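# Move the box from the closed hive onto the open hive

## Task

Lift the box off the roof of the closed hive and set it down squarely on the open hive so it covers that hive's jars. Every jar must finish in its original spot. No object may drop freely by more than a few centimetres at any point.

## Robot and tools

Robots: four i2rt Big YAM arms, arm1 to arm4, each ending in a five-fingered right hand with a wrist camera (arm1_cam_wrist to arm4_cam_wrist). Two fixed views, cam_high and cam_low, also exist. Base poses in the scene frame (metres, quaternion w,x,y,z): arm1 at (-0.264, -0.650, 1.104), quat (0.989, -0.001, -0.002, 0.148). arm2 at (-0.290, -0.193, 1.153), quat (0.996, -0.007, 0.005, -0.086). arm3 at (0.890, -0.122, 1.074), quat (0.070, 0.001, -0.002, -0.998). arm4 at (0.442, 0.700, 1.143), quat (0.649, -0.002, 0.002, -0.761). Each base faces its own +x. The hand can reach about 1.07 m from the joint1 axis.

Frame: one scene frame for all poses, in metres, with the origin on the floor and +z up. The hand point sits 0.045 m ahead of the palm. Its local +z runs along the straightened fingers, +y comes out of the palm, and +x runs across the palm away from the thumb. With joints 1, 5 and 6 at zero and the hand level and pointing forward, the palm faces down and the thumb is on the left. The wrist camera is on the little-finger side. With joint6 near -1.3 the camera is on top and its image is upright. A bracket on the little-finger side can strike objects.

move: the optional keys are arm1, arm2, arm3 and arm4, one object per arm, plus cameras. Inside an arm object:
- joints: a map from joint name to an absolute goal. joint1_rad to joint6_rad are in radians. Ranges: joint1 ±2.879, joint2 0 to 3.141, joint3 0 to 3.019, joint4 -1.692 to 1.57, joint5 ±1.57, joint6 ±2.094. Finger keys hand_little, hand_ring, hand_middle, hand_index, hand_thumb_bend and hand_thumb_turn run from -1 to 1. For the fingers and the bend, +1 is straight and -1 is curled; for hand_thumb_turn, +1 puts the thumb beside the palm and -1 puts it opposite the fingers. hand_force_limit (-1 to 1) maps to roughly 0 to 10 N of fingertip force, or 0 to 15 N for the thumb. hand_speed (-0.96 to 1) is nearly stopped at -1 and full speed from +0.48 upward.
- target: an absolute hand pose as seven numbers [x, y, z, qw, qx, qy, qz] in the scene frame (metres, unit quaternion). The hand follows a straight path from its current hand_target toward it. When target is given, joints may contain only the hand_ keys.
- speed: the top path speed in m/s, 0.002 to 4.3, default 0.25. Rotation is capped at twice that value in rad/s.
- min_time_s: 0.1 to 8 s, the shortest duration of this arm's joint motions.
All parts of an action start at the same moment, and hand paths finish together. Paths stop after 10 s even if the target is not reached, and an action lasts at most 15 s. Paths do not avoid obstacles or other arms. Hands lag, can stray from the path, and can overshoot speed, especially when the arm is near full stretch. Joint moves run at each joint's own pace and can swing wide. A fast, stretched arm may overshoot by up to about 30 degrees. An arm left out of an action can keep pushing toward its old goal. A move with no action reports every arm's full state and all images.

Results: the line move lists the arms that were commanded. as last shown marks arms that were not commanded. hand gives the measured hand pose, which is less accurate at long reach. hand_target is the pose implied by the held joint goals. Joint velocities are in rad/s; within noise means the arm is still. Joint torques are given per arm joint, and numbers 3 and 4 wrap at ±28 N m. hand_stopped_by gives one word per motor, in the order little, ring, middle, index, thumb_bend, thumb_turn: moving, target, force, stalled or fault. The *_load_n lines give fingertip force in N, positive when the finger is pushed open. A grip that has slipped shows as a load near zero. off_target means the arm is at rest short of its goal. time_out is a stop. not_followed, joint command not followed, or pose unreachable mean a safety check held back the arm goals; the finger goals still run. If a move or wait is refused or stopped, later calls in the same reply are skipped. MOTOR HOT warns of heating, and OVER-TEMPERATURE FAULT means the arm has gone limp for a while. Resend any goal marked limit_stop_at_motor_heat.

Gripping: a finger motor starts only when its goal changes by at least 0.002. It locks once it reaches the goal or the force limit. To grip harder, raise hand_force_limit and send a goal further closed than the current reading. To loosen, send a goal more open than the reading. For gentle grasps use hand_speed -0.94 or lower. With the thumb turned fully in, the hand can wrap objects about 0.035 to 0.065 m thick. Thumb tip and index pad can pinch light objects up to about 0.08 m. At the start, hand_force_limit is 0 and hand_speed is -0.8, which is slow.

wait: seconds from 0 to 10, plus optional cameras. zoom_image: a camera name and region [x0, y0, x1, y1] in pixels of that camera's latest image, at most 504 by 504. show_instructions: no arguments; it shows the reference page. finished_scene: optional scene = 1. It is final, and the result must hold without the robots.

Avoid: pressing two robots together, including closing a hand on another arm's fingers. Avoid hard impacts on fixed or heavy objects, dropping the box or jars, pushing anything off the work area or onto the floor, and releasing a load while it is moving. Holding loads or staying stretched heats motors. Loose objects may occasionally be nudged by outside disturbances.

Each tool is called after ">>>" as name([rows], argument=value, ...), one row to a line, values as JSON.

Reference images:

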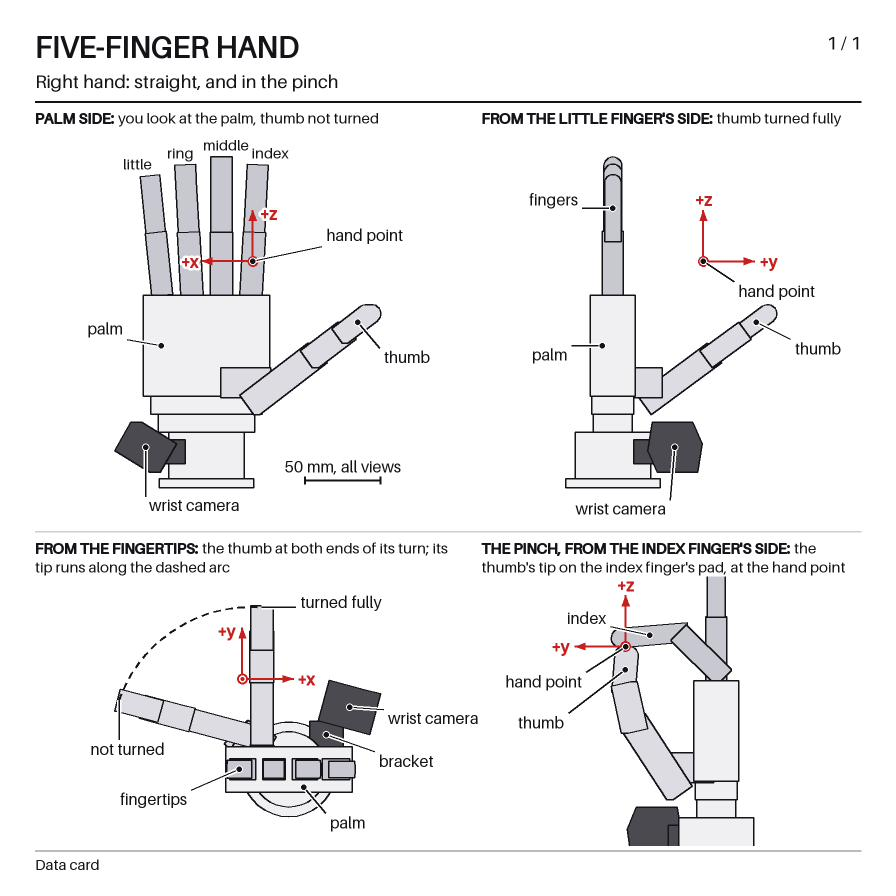

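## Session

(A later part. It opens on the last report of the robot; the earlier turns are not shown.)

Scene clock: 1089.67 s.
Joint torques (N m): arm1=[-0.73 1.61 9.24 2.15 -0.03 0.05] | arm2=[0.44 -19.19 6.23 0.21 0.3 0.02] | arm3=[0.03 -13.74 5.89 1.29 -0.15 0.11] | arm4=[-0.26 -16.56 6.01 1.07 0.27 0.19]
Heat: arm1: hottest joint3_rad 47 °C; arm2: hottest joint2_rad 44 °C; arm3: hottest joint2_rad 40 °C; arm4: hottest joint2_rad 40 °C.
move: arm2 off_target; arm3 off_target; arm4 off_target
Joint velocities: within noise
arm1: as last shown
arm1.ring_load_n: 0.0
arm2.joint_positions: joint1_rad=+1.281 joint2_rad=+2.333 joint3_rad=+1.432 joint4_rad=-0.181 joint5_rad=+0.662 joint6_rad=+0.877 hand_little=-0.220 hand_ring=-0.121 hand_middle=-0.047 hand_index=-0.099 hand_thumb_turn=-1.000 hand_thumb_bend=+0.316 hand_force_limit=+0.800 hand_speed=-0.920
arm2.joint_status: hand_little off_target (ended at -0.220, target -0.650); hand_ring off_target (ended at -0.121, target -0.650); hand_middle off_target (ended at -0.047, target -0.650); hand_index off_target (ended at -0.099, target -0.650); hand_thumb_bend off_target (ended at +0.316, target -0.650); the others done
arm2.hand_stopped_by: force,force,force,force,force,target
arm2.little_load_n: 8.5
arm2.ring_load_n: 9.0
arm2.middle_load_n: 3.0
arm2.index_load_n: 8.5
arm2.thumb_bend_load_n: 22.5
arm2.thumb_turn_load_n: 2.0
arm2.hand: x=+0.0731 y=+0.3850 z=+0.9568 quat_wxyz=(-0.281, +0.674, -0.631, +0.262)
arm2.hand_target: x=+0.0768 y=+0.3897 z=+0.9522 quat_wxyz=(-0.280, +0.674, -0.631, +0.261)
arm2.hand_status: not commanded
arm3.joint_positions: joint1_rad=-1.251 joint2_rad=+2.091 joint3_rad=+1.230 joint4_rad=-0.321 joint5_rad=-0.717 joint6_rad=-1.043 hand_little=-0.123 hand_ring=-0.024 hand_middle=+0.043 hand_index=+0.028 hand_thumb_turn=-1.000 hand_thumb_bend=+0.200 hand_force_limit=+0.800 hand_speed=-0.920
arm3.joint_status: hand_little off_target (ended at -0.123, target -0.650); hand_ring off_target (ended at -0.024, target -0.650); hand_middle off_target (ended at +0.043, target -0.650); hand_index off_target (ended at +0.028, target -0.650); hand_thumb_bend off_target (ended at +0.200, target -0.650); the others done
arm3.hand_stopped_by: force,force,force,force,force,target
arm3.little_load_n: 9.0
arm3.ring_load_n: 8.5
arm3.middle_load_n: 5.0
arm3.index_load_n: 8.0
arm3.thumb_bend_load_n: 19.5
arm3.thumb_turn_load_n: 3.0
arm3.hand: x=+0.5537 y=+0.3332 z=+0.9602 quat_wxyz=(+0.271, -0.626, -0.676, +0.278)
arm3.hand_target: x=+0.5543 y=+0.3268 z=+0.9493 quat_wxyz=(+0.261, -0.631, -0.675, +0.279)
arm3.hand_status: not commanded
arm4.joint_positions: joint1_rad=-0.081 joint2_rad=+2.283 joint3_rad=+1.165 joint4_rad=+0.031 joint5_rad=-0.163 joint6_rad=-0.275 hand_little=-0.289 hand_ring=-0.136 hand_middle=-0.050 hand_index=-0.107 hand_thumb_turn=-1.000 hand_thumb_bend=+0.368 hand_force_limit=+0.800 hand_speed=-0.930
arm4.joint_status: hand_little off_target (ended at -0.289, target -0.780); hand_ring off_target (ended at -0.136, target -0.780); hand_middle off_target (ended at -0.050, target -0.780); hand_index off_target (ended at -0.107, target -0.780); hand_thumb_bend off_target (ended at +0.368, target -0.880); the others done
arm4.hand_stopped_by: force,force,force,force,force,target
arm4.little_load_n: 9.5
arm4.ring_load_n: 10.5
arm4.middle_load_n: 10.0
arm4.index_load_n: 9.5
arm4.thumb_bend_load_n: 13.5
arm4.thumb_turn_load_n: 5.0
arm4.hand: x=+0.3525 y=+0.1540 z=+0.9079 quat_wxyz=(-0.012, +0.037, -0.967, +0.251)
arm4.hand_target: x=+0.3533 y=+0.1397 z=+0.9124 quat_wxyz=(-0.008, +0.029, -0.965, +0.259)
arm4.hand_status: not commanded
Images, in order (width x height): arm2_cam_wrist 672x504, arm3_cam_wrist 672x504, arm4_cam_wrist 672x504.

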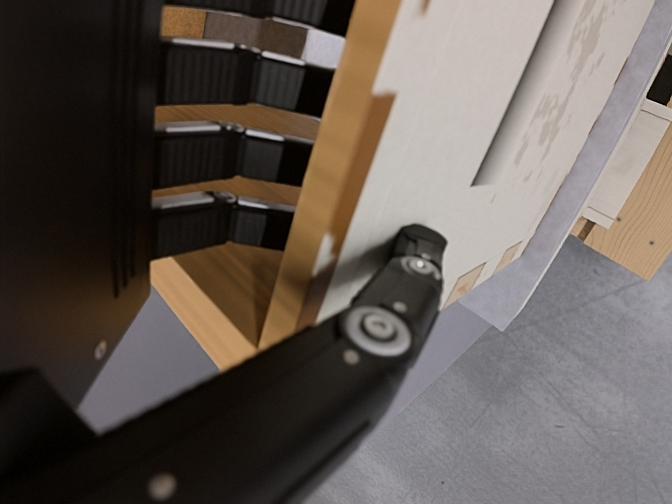

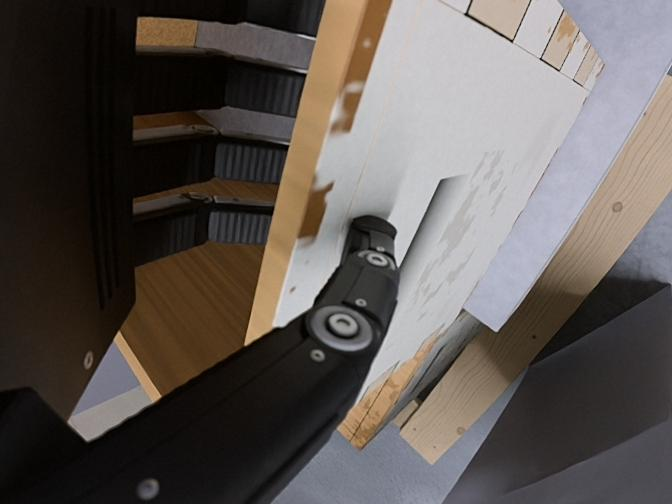

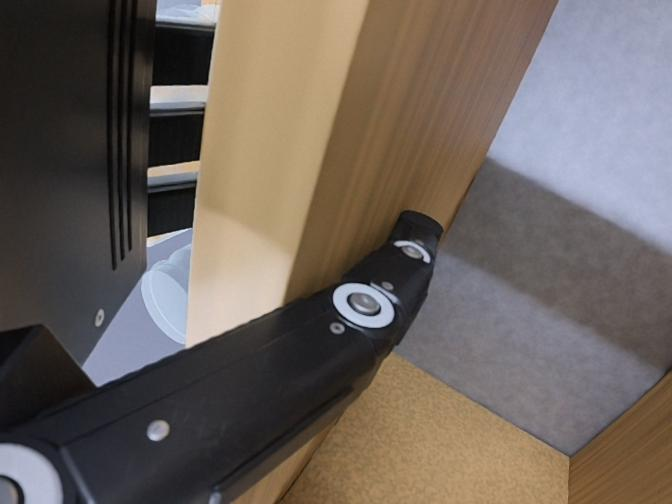

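>>> move(arm2={"target": [0.0768, 0.3897, 0.992, 0.2794, -0.6746, 0.6313, -0.2615], "speed": 0.03}, arm3={"target": [0.5543, 0.3268, 0.989, 0.2615, -0.6313, -0.6746, 0.2794], "speed": 0.03}, arm4={"target": [0.3533, 0.1397, 0.942, 0.0079, -0.0295, 0.9655, -0.2587], "speed": 0.03}, cameras=["all"])

>>> zoom_image(camera="cam_low", region=[440, 200, 560, 320])

Scene clock: 1096.53 s.
Joint torques (N m): arm1=[-0.21 1.85 9.24 2.25 -0.03 0.04] | arm2=[0.97 -25.17 4.79 -0.96 0.45 0.01] | arm3=[-0.38 -18.43 6.19 -0.47 -0.44 0.23] | arm4=[-0.32 -21.83 4.52 -0.55 0.13 0.13]
Heat: arm1: hottest joint3_rad 47 °C; arm2: hottest joint2_rad 45 °C; arm3: hottest joint2_rad 40 °C; arm4: hottest joint2_rad 40 °C.
move: arm2 off_target; arm3 off_target; arm4 off_target
Joint velocities: within noise
arm1: as last shown
arm1.thumb_bend_load_n: 0.5
arm2.joint_positions: joint1_rad=+1.275 joint2_rad=+2.328 joint3_rad=+1.435 joint4_rad=-0.211 joint5_rad=+0.657 joint6_rad=+0.878 hand_little=-0.220 hand_ring=-0.121 hand_middle=-0.047 hand_index=-0.099 hand_thumb_turn=-1.000 hand_thumb_bend=+0.317 hand_force_limit=+0.800 hand_speed=-0.920
arm2.joint_status: not commanded
arm2.hand_stopped_by: force,force,force,force,force,target
arm2.little_load_n: 9.0
arm2.ring_load_n: 9.5
arm2.middle_load_n: 3.5
arm2.index_load_n: 7.5
arm2.thumb_bend_load_n: 25.0
arm2.thumb_turn_load_n: 1.5
arm2.hand: x=+0.0739 y=+0.3795 z=+0.9573 quat_wxyz=(-0.270, +0.677, -0.632, +0.263)
arm2.hand_target: x=+0.0769 y=+0.3897 z=+0.9909 quat_wxyz=(-0.280, +0.675, -0.631, +0.261)
arm2.hand_status: off_target (0.036 m and 1.1 deg from the pose sent, 0.036 m and 0.3 deg at the start)
arm3.joint_positions: joint1_rad=-1.246 joint2_rad=+2.075 joint3_rad=+1.230 joint4_rad=-0.362 joint5_rad=-0.709 joint6_rad=-1.055 hand_little=-0.124 hand_ring=-0.024 hand_middle=+0.043 hand_index=+0.029 hand_thumb_turn=-1.000 hand_thumb_bend=+0.200 hand_force_limit=+0.800 hand_speed=-0.920
arm3.joint_status: not commanded
arm3.hand_stopped_by: force,force,force,force,force,target
arm3.little_load_n: 3.5
arm3.ring_load_n: 7.0
arm3.middle_load_n: 6.5
arm3.index_load_n: 11.5
arm3.thumb_bend_load_n: 19.5
arm3.thumb_turn_load_n: 5.0
arm3.hand: x=+0.5555 y=+0.3275 z=+0.9663 quat_wxyz=(+0.260, -0.626, -0.680, +0.278)
arm3.hand_target: x=+0.5542 y=+0.3269 z=+0.9881 quat_wxyz=(+0.262, -0.631, -0.675, +0.279)
arm3.hand_status: off_target (0.023 m and 0.9 deg from the pose sent, 0.030 m and 1.3 deg at the start)
arm4.joint_positions: joint1_rad=-0.078 joint2_rad=+2.279 joint3_rad=+1.169 joint4_rad=+0.025 joint5_rad=-0.159 joint6_rad=-0.274 hand_little=-0.289 hand_ring=-0.136 hand_middle=-0.050 hand_index=-0.107 hand_thumb_turn=-1.000 hand_thumb_bend=+0.368 hand_force_limit=+0.800 hand_speed=-0.930
arm4.joint_status: not commanded
arm4.hand_stopped_by: force,force,force,force,force,target
arm4.little_load_n: 8.0
arm4.ring_load_n: 9.5
arm4.middle_load_n: 9.0
arm4.index_load_n: 9.5
arm4.thumb_bend_load_n: 13.5
arm4.thumb_turn_load_n: 3.5
arm4.hand: x=+0.3533 y=+0.1517 z=+0.9105 quat_wxyz=(-0.011, +0.038, -0.967, +0.251)
arm4.hand_target: x=+0.3535 y=+0.1398 z=+0.9406 quat_wxyz=(-0.008, +0.030, -0.965, +0.259)
arm4.hand_status: off_target (0.034 m and 1.4 deg from the pose sent, 0.037 m and 1.4 deg at the start)
pictures: arm1_cam_wrist, arm2_cam_wrist, arm3_cam_wrist, arm4_cam_wrist, cam_high, cam_low
Images, in order (width x height): arm1_cam_wrist 672x504, arm2_cam_wrist 672x504, arm3_cam_wrist 672x504, arm4_cam_wrist 672x504, cam_high 896x504, cam_low 896x504.

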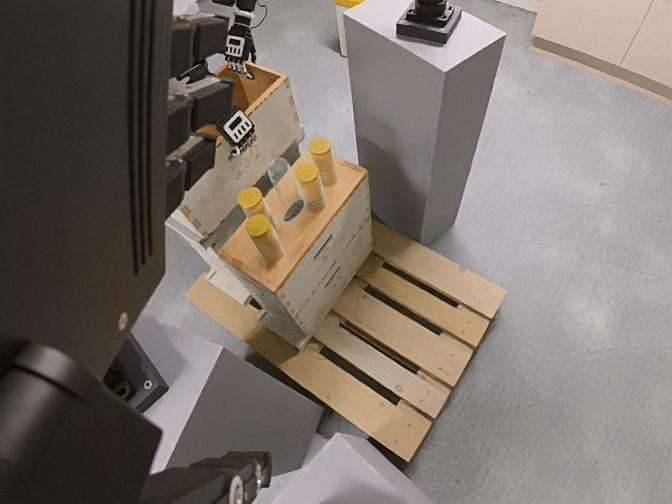

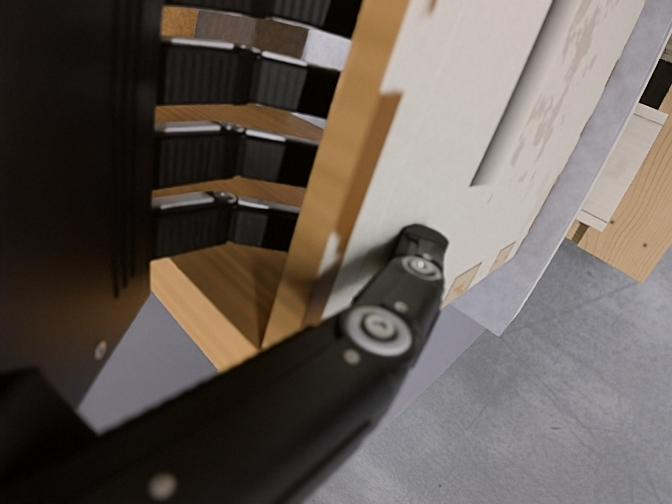

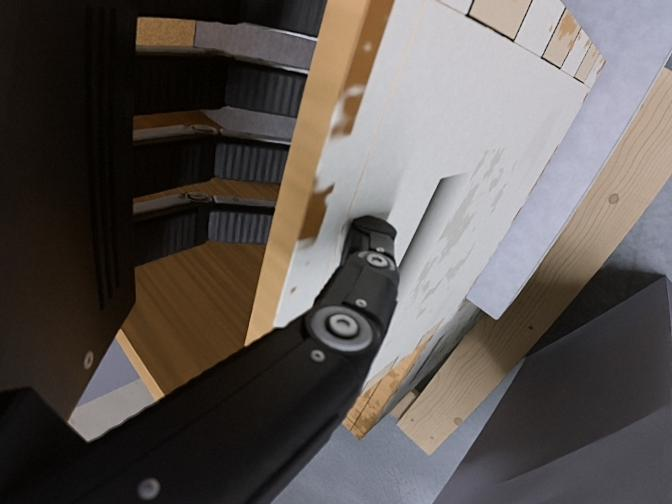

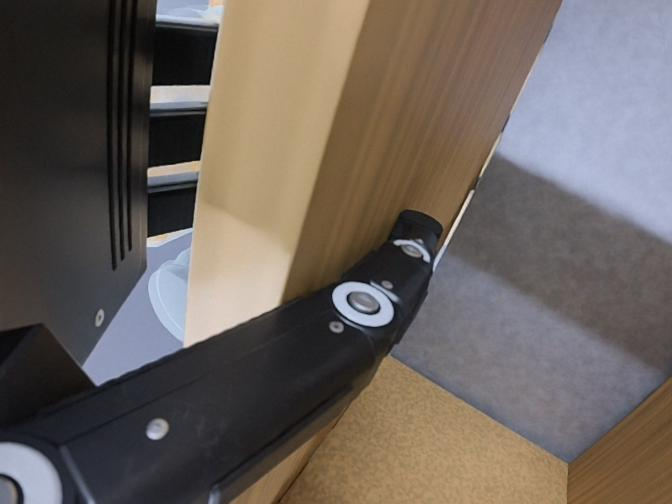

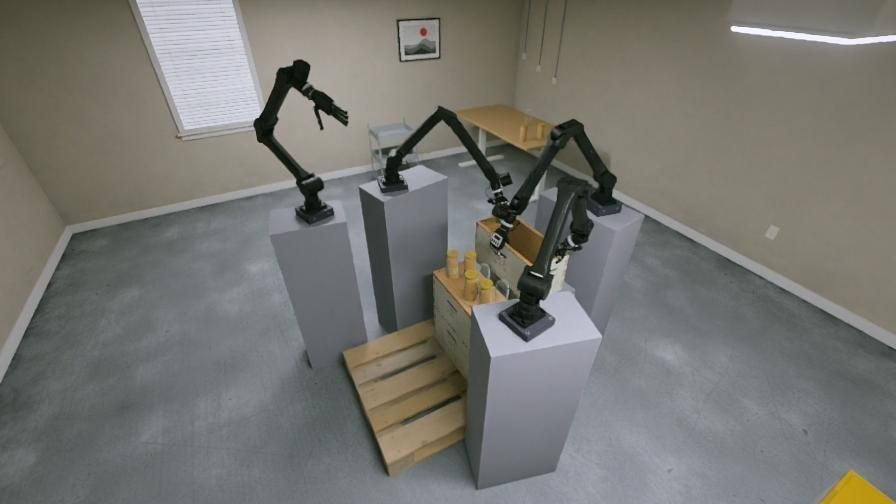

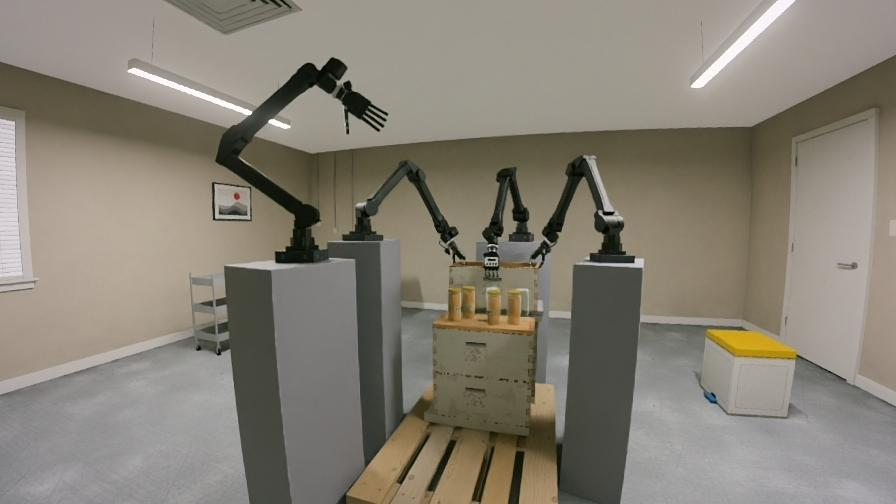

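Scaled by 4.200 from the camera's image (finer frame: 1280x720).

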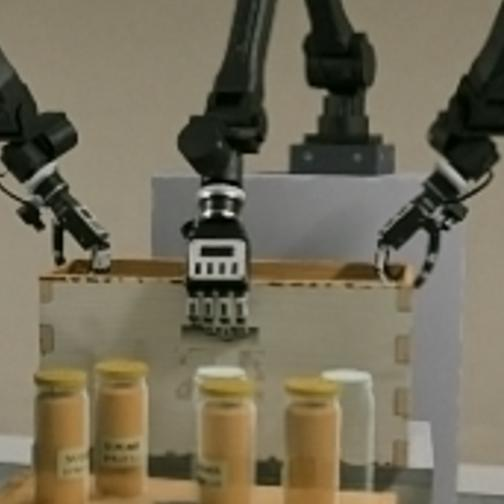

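>>> move(arm2={"target": [0.0768, 0.3897, 1.025, 0.2794, -0.6746, 0.6313, -0.2615], "speed": 0.03}, arm3={"target": [0.5543, 0.3268, 1.015, 0.2615, -0.6313, -0.6746, 0.2794], "speed": 0.03}, arm4={"target": [0.3533, 0.1397, 0.952, 0.0079, -0.0295, 0.9655, -0.2587], "speed": 0.03}, cameras=["all"])

>>> zoom_image(camera="cam_low", region=[440, 200, 560, 320])

>>> zoom_image(camera="arm1_cam_wrist", region=[150, 50, 320, 260])

Scene clock: 1102.33 s.
Joint torques (N m): arm1=[-0.44 1.67 9.2 2.24 -0.02 0.03] | arm2=[1.2 -26.58 4.51 -0.81 0.47 0.02] | arm3=[-0.56 -18.96 7.01 -0.65 -0.45 0.24] | arm4=[-0.38 -20.07 4.37 0.05 0.09 0.07]
Heat: arm1: hottest joint3_rad 47 °C; arm2: hottest joint2_rad 46 °C; arm3: hottest joint2_rad 40 °C; arm4: hottest joint2_rad 41 °C.
move: arm2 off_target; arm3 off_target; arm4 off_target
Joint velocities: within noise
arm1: as last shown
arm1.thumb_bend_load_n: 0.0
arm2.joint_positions: joint1_rad=+1.272 joint2_rad=+2.288 joint3_rad=+1.435 joint4_rad=-0.271 joint5_rad=+0.657 joint6_rad=+0.878 hand_little=-0.220 hand_ring=-0.121 hand_middle=-0.047 hand_index=-0.099 hand_thumb_turn=-1.000 hand_thumb_bend=+0.317 hand_force_limit=+0.800 hand_speed=-0.920
arm2.joint_status: not commanded
arm2.hand_stopped_by: force,force,force,force,force,target
arm2.little_load_n: 8.0
arm2.ring_load_n: 9.5
arm2.middle_load_n: 3.5
arm2.index_load_n: 6.5
arm2.thumb_bend_load_n: 26.0
arm2.thumb_turn_load_n: 1.5
arm2.hand: x=+0.0748 y=+0.3766 z=+0.9776 quat_wxyz=(-0.262, +0.679, -0.632, +0.266)
arm2.hand_target: x=+0.0771 y=+0.3896 z=+1.0228 quat_wxyz=(-0.279, +0.675, -0.631, +0.261)
arm2.hand_status: off_target (0.049 m and 2.2 deg from the pose sent, 0.069 m and 1.1 deg at the start)
arm3.joint_positions: joint1_rad=-1.243 joint2_rad=+2.035 joint3_rad=+1.230 joint4_rad=-0.414 joint5_rad=-0.709 joint6_rad=-1.056 hand_little=-0.124 hand_ring=-0.024 hand_middle=+0.043 hand_index=+0.029 hand_thumb_turn=-1.000 hand_thumb_bend=+0.200 hand_force_limit=+0.800 hand_speed=-0.920
arm3.joint_status: not commanded
arm3.hand_stopped_by: force,force,force,force,force,target
arm3.little_load_n: 0.5
arm3.ring_load_n: 5.5
arm3.middle_load_n: 7.0
arm3.index_load_n: 12.5
arm3.thumb_bend_load_n: 20.5
arm3.thumb_turn_load_n: 5.5
arm3.hand: x=+0.5559 y=+0.3231 z=+0.9855 quat_wxyz=(+0.255, -0.627, -0.681, +0.280)
arm3.hand_target: x=+0.5542 y=+0.3267 z=+1.0139 quat_wxyz=(+0.262, -0.631, -0.675, +0.279)
arm3.hand_status: off_target (0.030 m and 1.2 deg from the pose sent, 0.049 m and 0.9 deg at the start)
arm4.joint_positions: joint1_rad=-0.076 joint2_rad=+2.242 joint3_rad=+1.169 joint4_rad=-0.009 joint5_rad=-0.157 joint6_rad=-0.271 hand_little=-0.289 hand_ring=-0.136 hand_middle=-0.050 hand_index=-0.107 hand_thumb_turn=-1.000 hand_thumb_bend=+0.368 hand_force_limit=+0.800 hand_speed=-0.930
arm4.joint_status: not commanded
arm4.hand_stopped_by: force,force,force,force,force,target
arm4.little_load_n: 6.5
arm4.ring_load_n: 7.5
arm4.middle_load_n: 7.0
arm4.index_load_n: 8.0
arm4.thumb_bend_load_n: 13.5
arm4.thumb_turn_load_n: 3.5
arm4.hand: x=+0.3532 y=+0.1474 z=+0.9278 quat_wxyz=(-0.010, +0.037, -0.967, +0.252)
arm4.hand_target: x=+0.3533 y=+0.1396 z=+0.9512 quat_wxyz=(-0.008, +0.030, -0.965, +0.259)
arm4.hand_status: off_target (0.025 m and 1.2 deg from the pose sent, 0.043 m and 1.4 deg at the start)
pictures: arm1_cam_wrist, arm2_cam_wrist, arm3_cam_wrist, arm4_cam_wrist, cam_high, cam_low
Images, in order (width x height): arm1_cam_wrist 672x504, arm2_cam_wrist 672x504, arm3_cam_wrist 672x504, arm4_cam_wrist 672x504, cam_high 896x504, cam_low 896x504.

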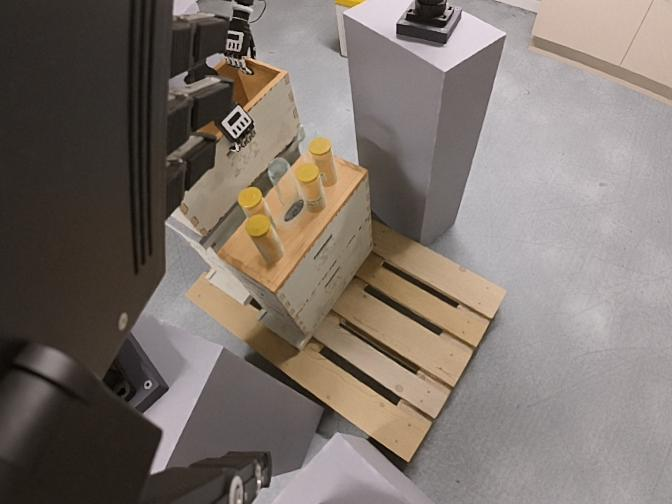

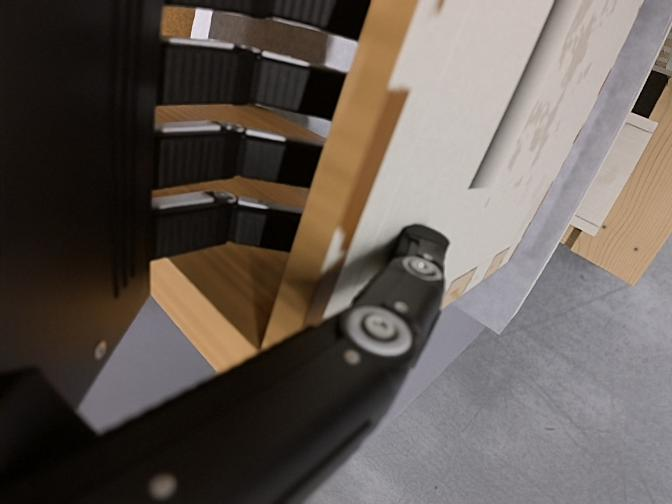

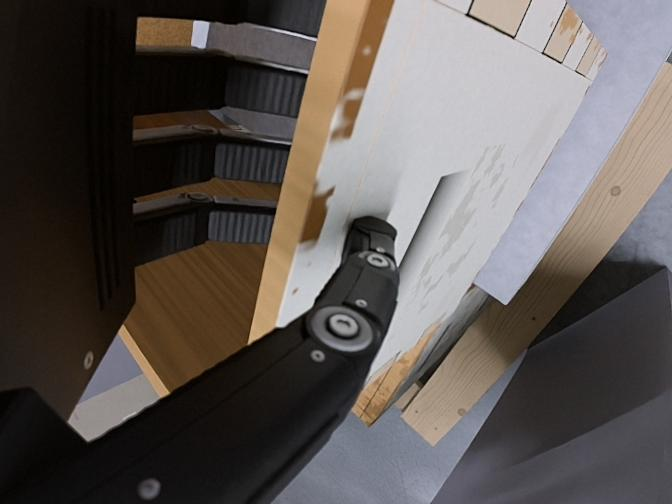

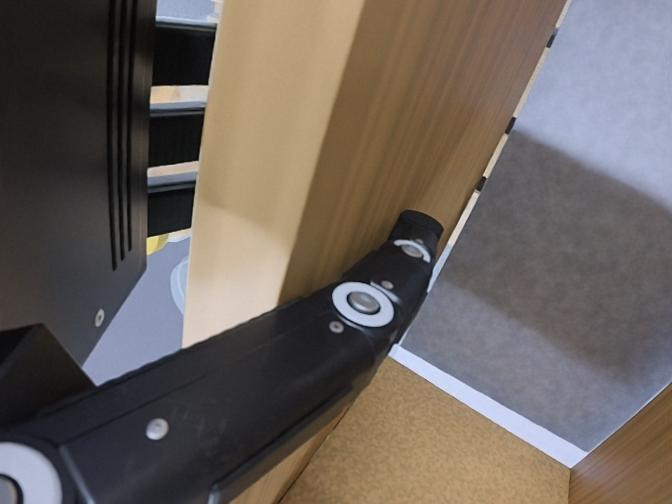

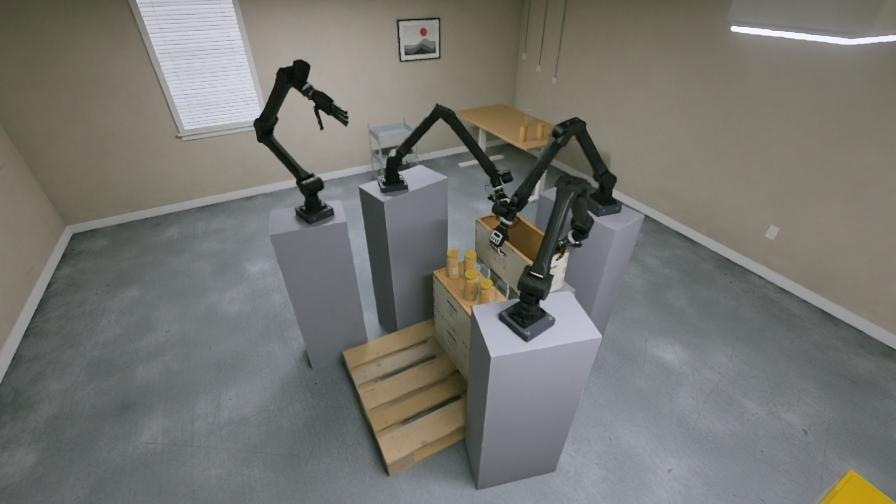

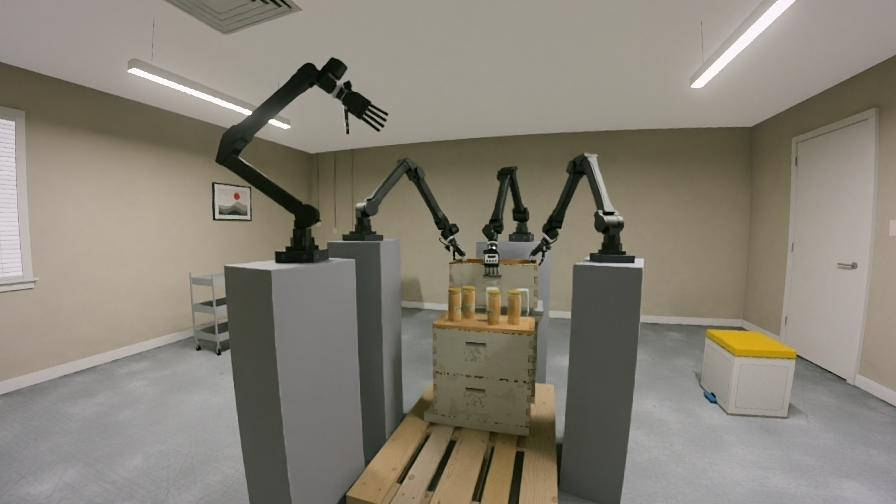

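Scaled by 4.200 from the camera's image (finer frame: 1280x720).

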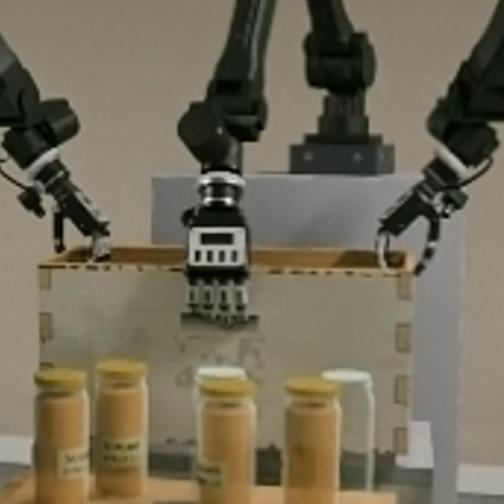

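Scaled by 2.400 from the camera's image (finer frame: 960x720).

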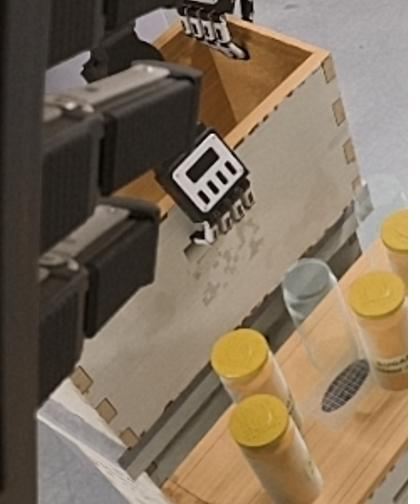

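>>> move(arm2={"target": [0.0768, 0.3897, 1.083, 0.2794, -0.6746, 0.6313, -0.2615], "speed": 0.04}, arm3={"target": [0.5543, 0.3268, 1.074, 0.2615, -0.6313, -0.6746, 0.2794], "speed": 0.04}, arm4={"target": [0.3533, 0.1397, 1.012, 0.0079, -0.0295, 0.9655, -0.2587], "speed": 0.04}, cameras=["all"])

>>> zoom_image(camera="cam_low", region=[440, 180, 560, 320])

Scene clock: 1109.27 s.
Joint torques (N m): arm1=[-0.5 1.79 9.2 2.24 -0.04 0.05] | arm2=[1.61 -26.4 5.39 -0.66 0.48 0.01] | arm3=[-0.62 -17.67 9.73 -0.87 -0.46 0.25] | arm4=[-1.14 -21.83 4.48 0.13 0.03 0.03]
Heat: arm1: hottest joint3_rad 47 °C; arm2: hottest joint2_rad 47 °C; arm3: hottest joint2_rad 40 °C; arm4: hottest joint2_rad 41 °C.
move: arm2 off_target; arm3 off_target; arm4 off_target
Joint velocities: within noise
arm1: as last shown
arm1.ring_load_n: 0.5
arm2.joint_positions: joint1_rad=+1.268 joint2_rad=+2.186 joint3_rad=+1.435 joint4_rad=-0.384 joint5_rad=+0.657 joint6_rad=+0.879 hand_little=-0.220 hand_ring=-0.121 hand_middle=-0.047 hand_index=-0.099 hand_thumb_turn=-1.000 hand_thumb_bend=+0.317 hand_force_limit=+0.800 hand_speed=-0.920
arm2.joint_status: not commanded
arm2.hand_stopped_by: force,force,force,force,force,target
arm2.little_load_n: 5.5
arm2.ring_load_n: 8.5
arm2.middle_load_n: 3.5
arm2.index_load_n: 7.0
arm2.thumb_bend_load_n: 26.5
arm2.thumb_turn_load_n: 2.0
arm2.hand: x=+0.0773 y=+0.3749 z=+1.0325 quat_wxyz=(-0.256, +0.680, -0.633, +0.268)
arm2.hand_target: x=+0.0771 y=+0.3894 z=+1.0809 quat_wxyz=(-0.279, +0.675, -0.631, +0.261)
arm2.hand_status: off_target (0.053 m and 2.9 deg from the pose sent, 0.106 m and 2.2 deg at the start)
arm3.joint_positions: joint1_rad=-1.243 joint2_rad=+1.927 joint3_rad=+1.236 joint4_rad=-0.542 joint5_rad=-0.709 joint6_rad=-1.056 hand_little=-0.124 hand_ring=-0.025 hand_middle=+0.043 hand_index=+0.029 hand_thumb_turn=-1.000 hand_thumb_bend=+0.200 hand_force_limit=+0.800 hand_speed=-0.920
arm3.joint_status: not commanded
arm3.hand_stopped_by: force,force,force,force,force,target
arm3.little_load_n: 0.0
arm3.ring_load_n: 4.0
arm3.middle_load_n: 7.5
arm3.index_load_n: 14.5
arm3.thumb_bend_load_n: 20.5
arm3.thumb_turn_load_n: 6.5
arm3.hand: x=+0.5595 y=+0.3157 z=+1.0402 quat_wxyz=(+0.249, -0.629, -0.680, +0.282)
arm3.hand_target: x=+0.5545 y=+0.3261 z=+1.0733 quat_wxyz=(+0.262, -0.631, -0.674, +0.279)
arm3.hand_status: off_target (0.036 m and 1.6 deg from the pose sent, 0.088 m and 1.2 deg at the start)
arm4.joint_positions: joint1_rad=-0.074 joint2_rad=+2.126 joint3_rad=+1.169 joint4_rad=-0.130 joint5_rad=-0.156 joint6_rad=-0.265 hand_little=-0.289 hand_ring=-0.136 hand_middle=-0.050 hand_index=-0.107 hand_thumb_turn=-1.000 hand_thumb_bend=+0.368 hand_force_limit=+0.800 hand_speed=-0.930
arm4.joint_status: not commanded
arm4.hand_stopped_by: force,force,force,force,force,target
arm4.little_load_n: 4.0
arm4.ring_load_n: 6.5
arm4.middle_load_n: 7.5
arm4.index_load_n: 9.0
arm4.thumb_bend_load_n: 14.0
arm4.thumb_turn_load_n: 5.0
arm4.hand: x=+0.3539 y=+0.1423 z=+0.9828 quat_wxyz=(-0.012, +0.035, -0.968, +0.250)
arm4.hand_target: x=+0.3533 y=+0.1396 z=+1.0104 quat_wxyz=(-0.008, +0.030, -0.965, +0.259)
arm4.hand_status: off_target (0.029 m and 1.3 deg from the pose sent, 0.085 m and 1.2 deg at the start)
pictures: arm1_cam_wrist, arm2_cam_wrist, arm3_cam_wrist, arm4_cam_wrist, cam_high, cam_low
Images, in order (width x height): arm1_cam_wrist 672x504, arm2_cam_wrist 672x504, arm3_cam_wrist 672x504, arm4_cam_wrist 672x504, cam_high 896x504, cam_low 896x504.

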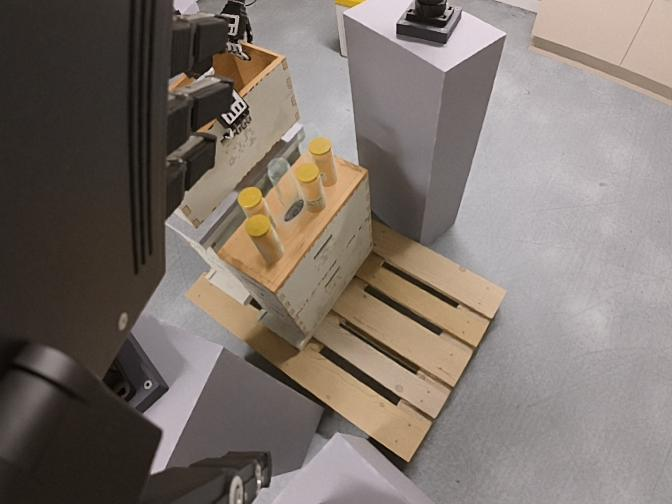

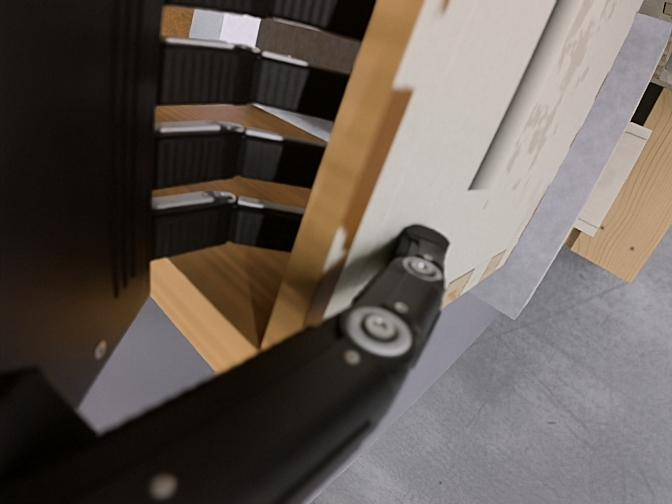

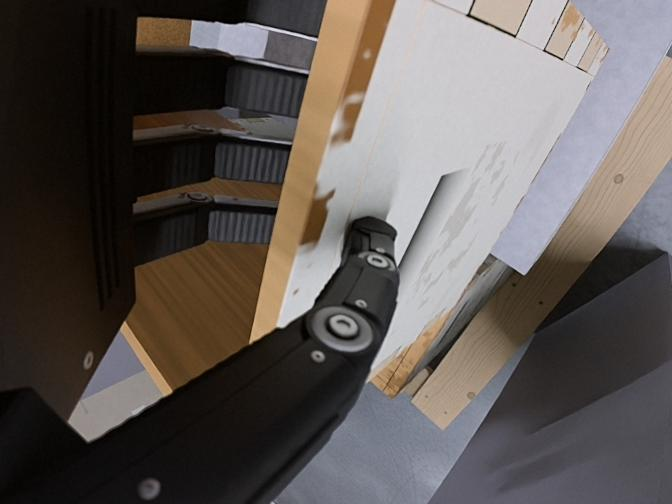

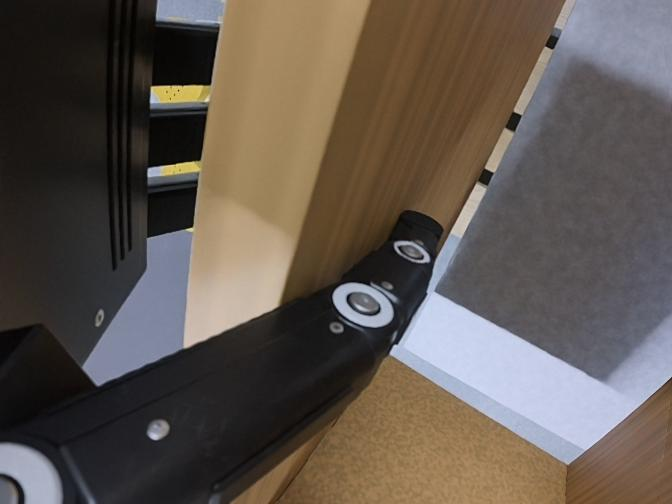

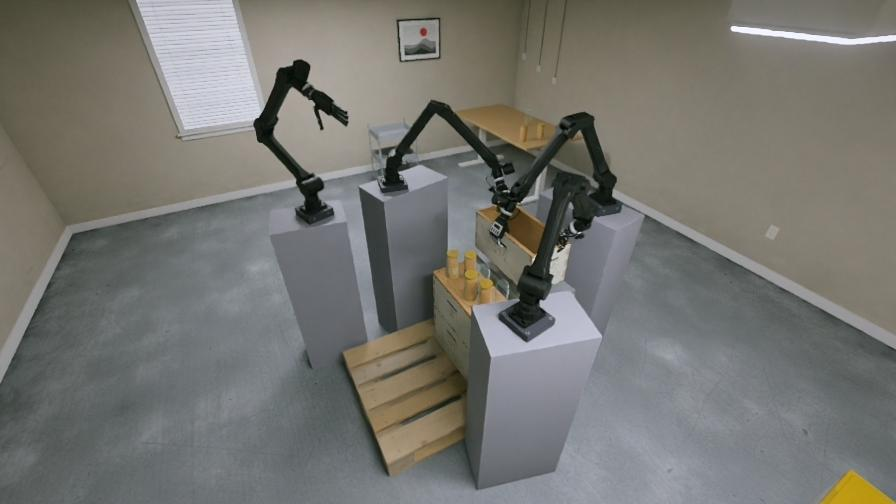

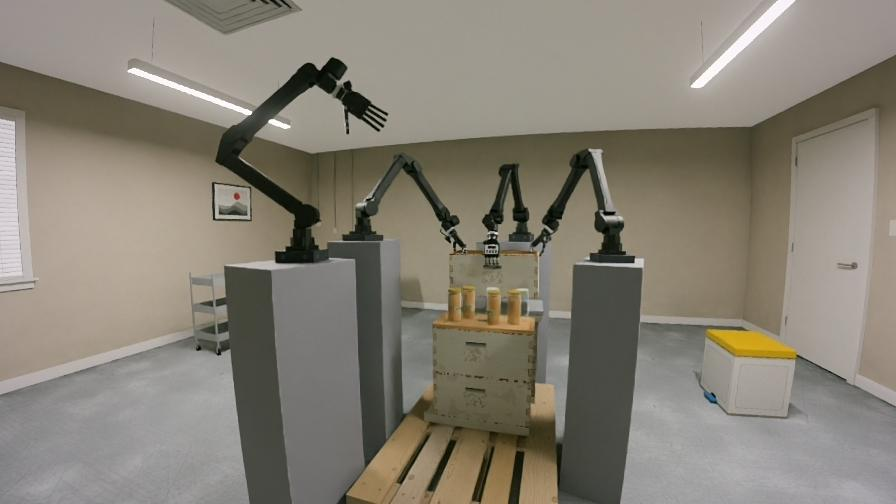

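Scaled by 3.600 from the camera's image (finer frame: 1280x720).

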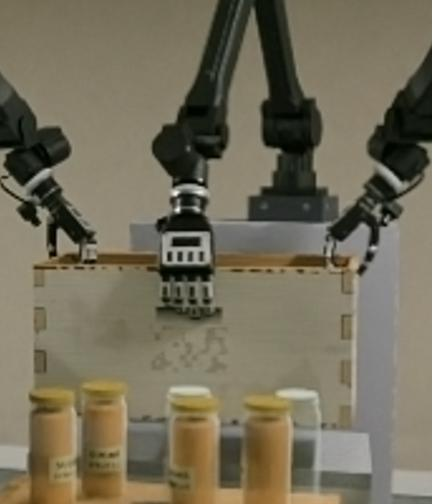

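>>> move(arm2={"target": [0.0768, 0.3897, 1.213, 0.2794, -0.6746, 0.6313, -0.2615], "speed": 0.05}, arm3={"target": [0.5543, 0.3268, 1.204, 0.2615, -0.6313, -0.6746, 0.2794], "speed": 0.05}, arm4={"target": [0.3533, 0.1397, 1.142, 0.0079, -0.0295, 0.9655, -0.2587], "speed": 0.05}, cameras=["all"])

>>> zoom_image(camera="cam_low", region=[440, 180, 560, 320])

Scene clock: 1124.37 s.
Joint torques (N m): arm1=[-0.56 1.49 9.2 2.15 -0.05 0.04] | arm2=[1.73 -25.41 9.01 -1.16 0.63 0.01] | arm3=[-0.67 -17.49 12.25 -0.99 -0.69 0.33] | arm4=[-1.73 -20.25 8.69 -1.13 0 0.1]
Heat: arm1: hottest joint3_rad 47 °C; arm2: hottest joint2_rad 47 °C; arm3: hottest joint2_rad 41 °C; arm4: hottest joint2_rad 42 °C.
move: arm2 off_target; arm3 off_target; arm4 off_target
Joint velocities: within noise
arm1: as last shown
arm1.ring_load_n: 0.0
arm2.joint_positions: joint1_rad=+1.268 joint2_rad=+2.002 joint3_rad=+1.490 joint4_rad=-0.642 joint5_rad=+0.652 joint6_rad=+0.880 hand_little=-0.220 hand_ring=-0.121 hand_middle=-0.047 hand_index=-0.099 hand_thumb_turn=-1.000 hand_thumb_bend=+0.317 hand_force_limit=+0.800 hand_speed=-0.920
arm2.joint_status: not commanded
arm2.hand_stopped_by: force,force,force,force,force,target
arm2.little_load_n: 7.5
arm2.ring_load_n: 9.5
arm2.middle_load_n: 3.5
arm2.index_load_n: 6.0
arm2.thumb_bend_load_n: 28.0
arm2.thumb_turn_load_n: 1.5
arm2.hand: x=+0.0758 y=+0.3725 z=+1.1498 quat_wxyz=(-0.248, +0.683, -0.633, +0.268)
arm2.hand_target: x=+0.0765 y=+0.3883 z=+1.2113 quat_wxyz=(-0.280, +0.674, -0.631, +0.261)
arm2.hand_status: off_target (0.065 m and 3.9 deg from the pose sent, 0.181 m and 2.9 deg at the start)
arm3.joint_positions: joint1_rad=-1.243 joint2_rad=+1.779 joint3_rad=+1.380 joint4_rad=-0.851 joint5_rad=-0.703 joint6_rad=-1.064 hand_little=-0.124 hand_ring=-0.025 hand_middle=+0.043 hand_index=+0.029 hand_thumb_turn=-1.000 hand_thumb_bend=+0.201 hand_force_limit=+0.800 hand_speed=-0.920
arm3.joint_status: not commanded
arm3.hand_stopped_by: force,force,force,force,force,target
arm3.little_load_n: 0.0
arm3.ring_load_n: 4.5
arm3.middle_load_n: 7.0
arm3.index_load_n: 11.5
arm3.thumb_bend_load_n: 23.0
arm3.thumb_turn_load_n: 5.0
arm3.hand: x=+0.5589 y=+0.3193 z=+1.1596 quat_wxyz=(+0.242, -0.631, -0.682, +0.281)
arm3.hand_target: x=+0.5547 y=+0.3257 z=+1.2028 quat_wxyz=(+0.262, -0.631, -0.674, +0.280)
arm3.hand_status: off_target (0.045 m and 2.4 deg from the pose sent, 0.164 m and 1.6 deg at the start)
arm4.joint_positions: joint1_rad=-0.073 joint2_rad=+1.886 joint3_rad=+1.185 joint4_rad=-0.395 joint5_rad=-0.156 joint6_rad=-0.274 hand_little=-0.289 hand_ring=-0.136 hand_middle=-0.050 hand_index=-0.107 hand_thumb_turn=-1.000 hand_thumb_bend=+0.368 hand_force_limit=+0.800 hand_speed=-0.930
arm4.joint_status: not commanded
arm4.hand_stopped_by: force,force,force,force,force,target
arm4.little_load_n: 6.5
arm4.ring_load_n: 8.0
arm4.middle_load_n: 8.0
arm4.index_load_n: 9.0
arm4.thumb_bend_load_n: 13.5
arm4.thumb_turn_load_n: 3.5
arm4.hand: x=+0.3557 y=+0.1483 z=+1.1005 quat_wxyz=(-0.012, +0.039, -0.969, +0.245)
arm4.hand_target: x=+0.3535 y=+0.1399 z=+1.1405 quat_wxyz=(-0.008, +0.029, -0.965, +0.260)
arm4.hand_status: off_target (0.042 m and 2.0 deg from the pose sent, 0.159 m and 1.3 deg at the start)
pictures: arm1_cam_wrist, arm2_cam_wrist, arm3_cam_wrist, arm4_cam_wrist, cam_high, cam_low
Images, in order (width x height): arm1_cam_wrist 672x504, arm2_cam_wrist 672x504, arm3_cam_wrist 672x504, arm4_cam_wrist 672x504, cam_high 896x504, cam_low 896x504.

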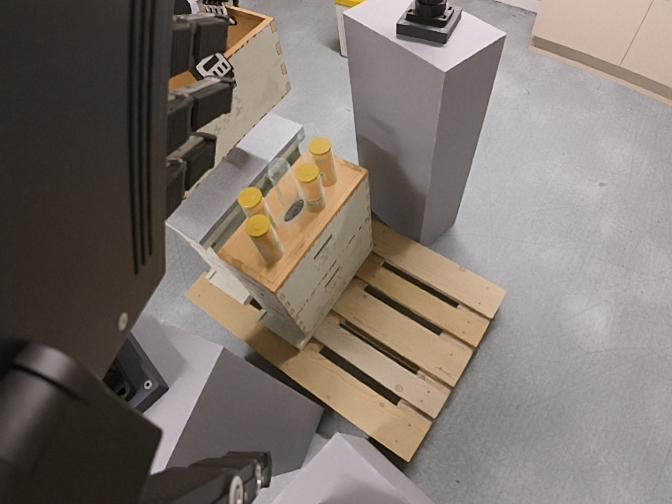

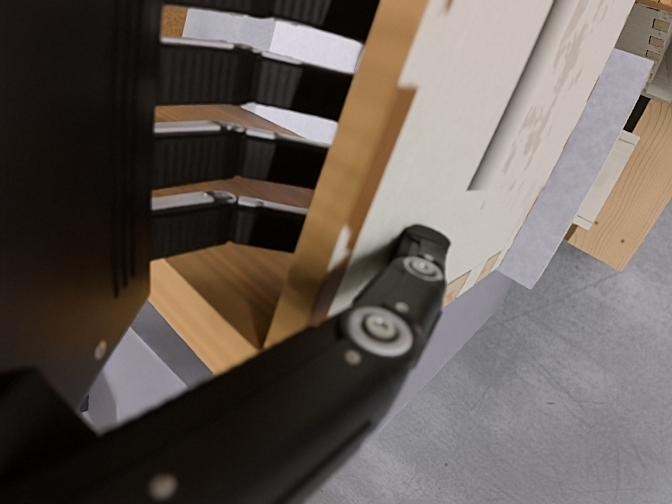

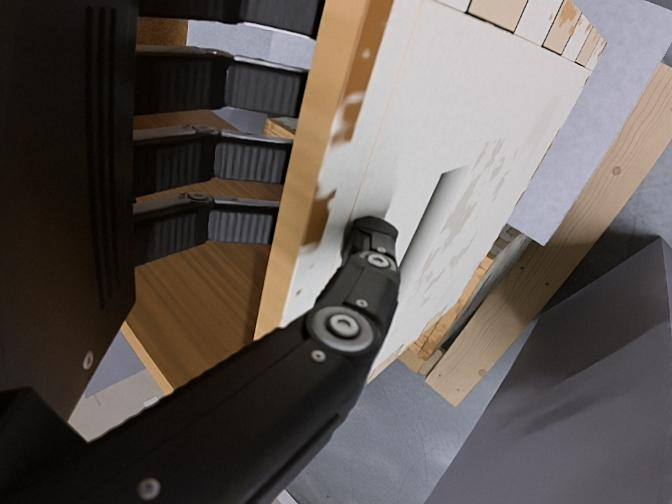

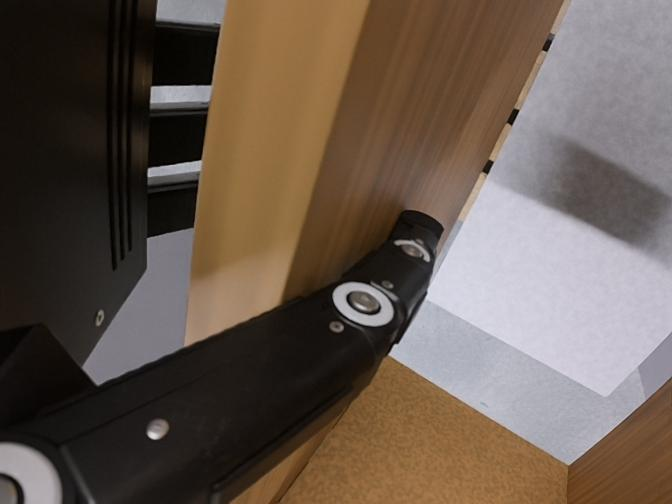

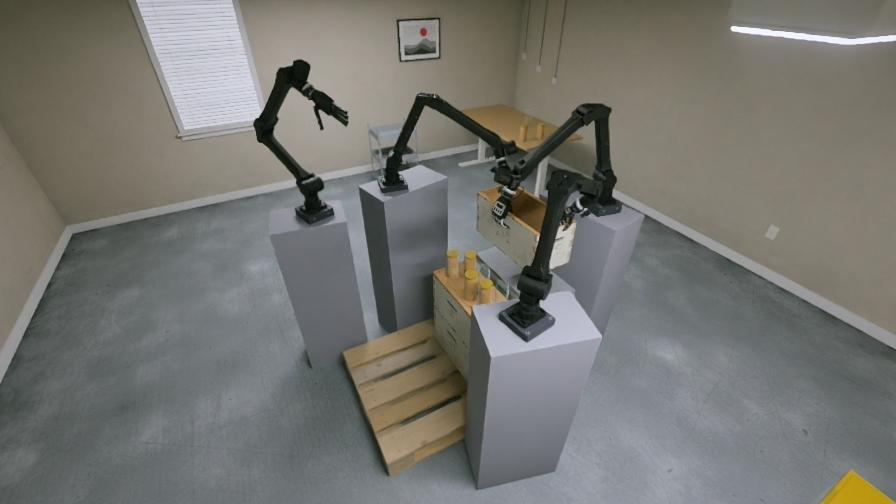

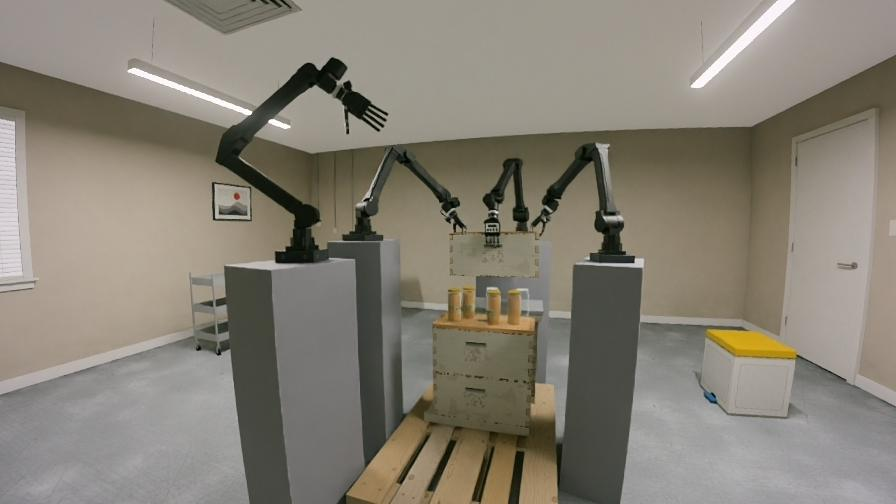

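Scaled by 3.600 from the camera's image (finer frame: 1280x720).

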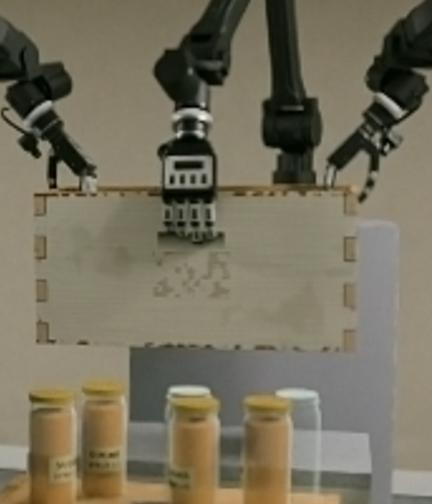

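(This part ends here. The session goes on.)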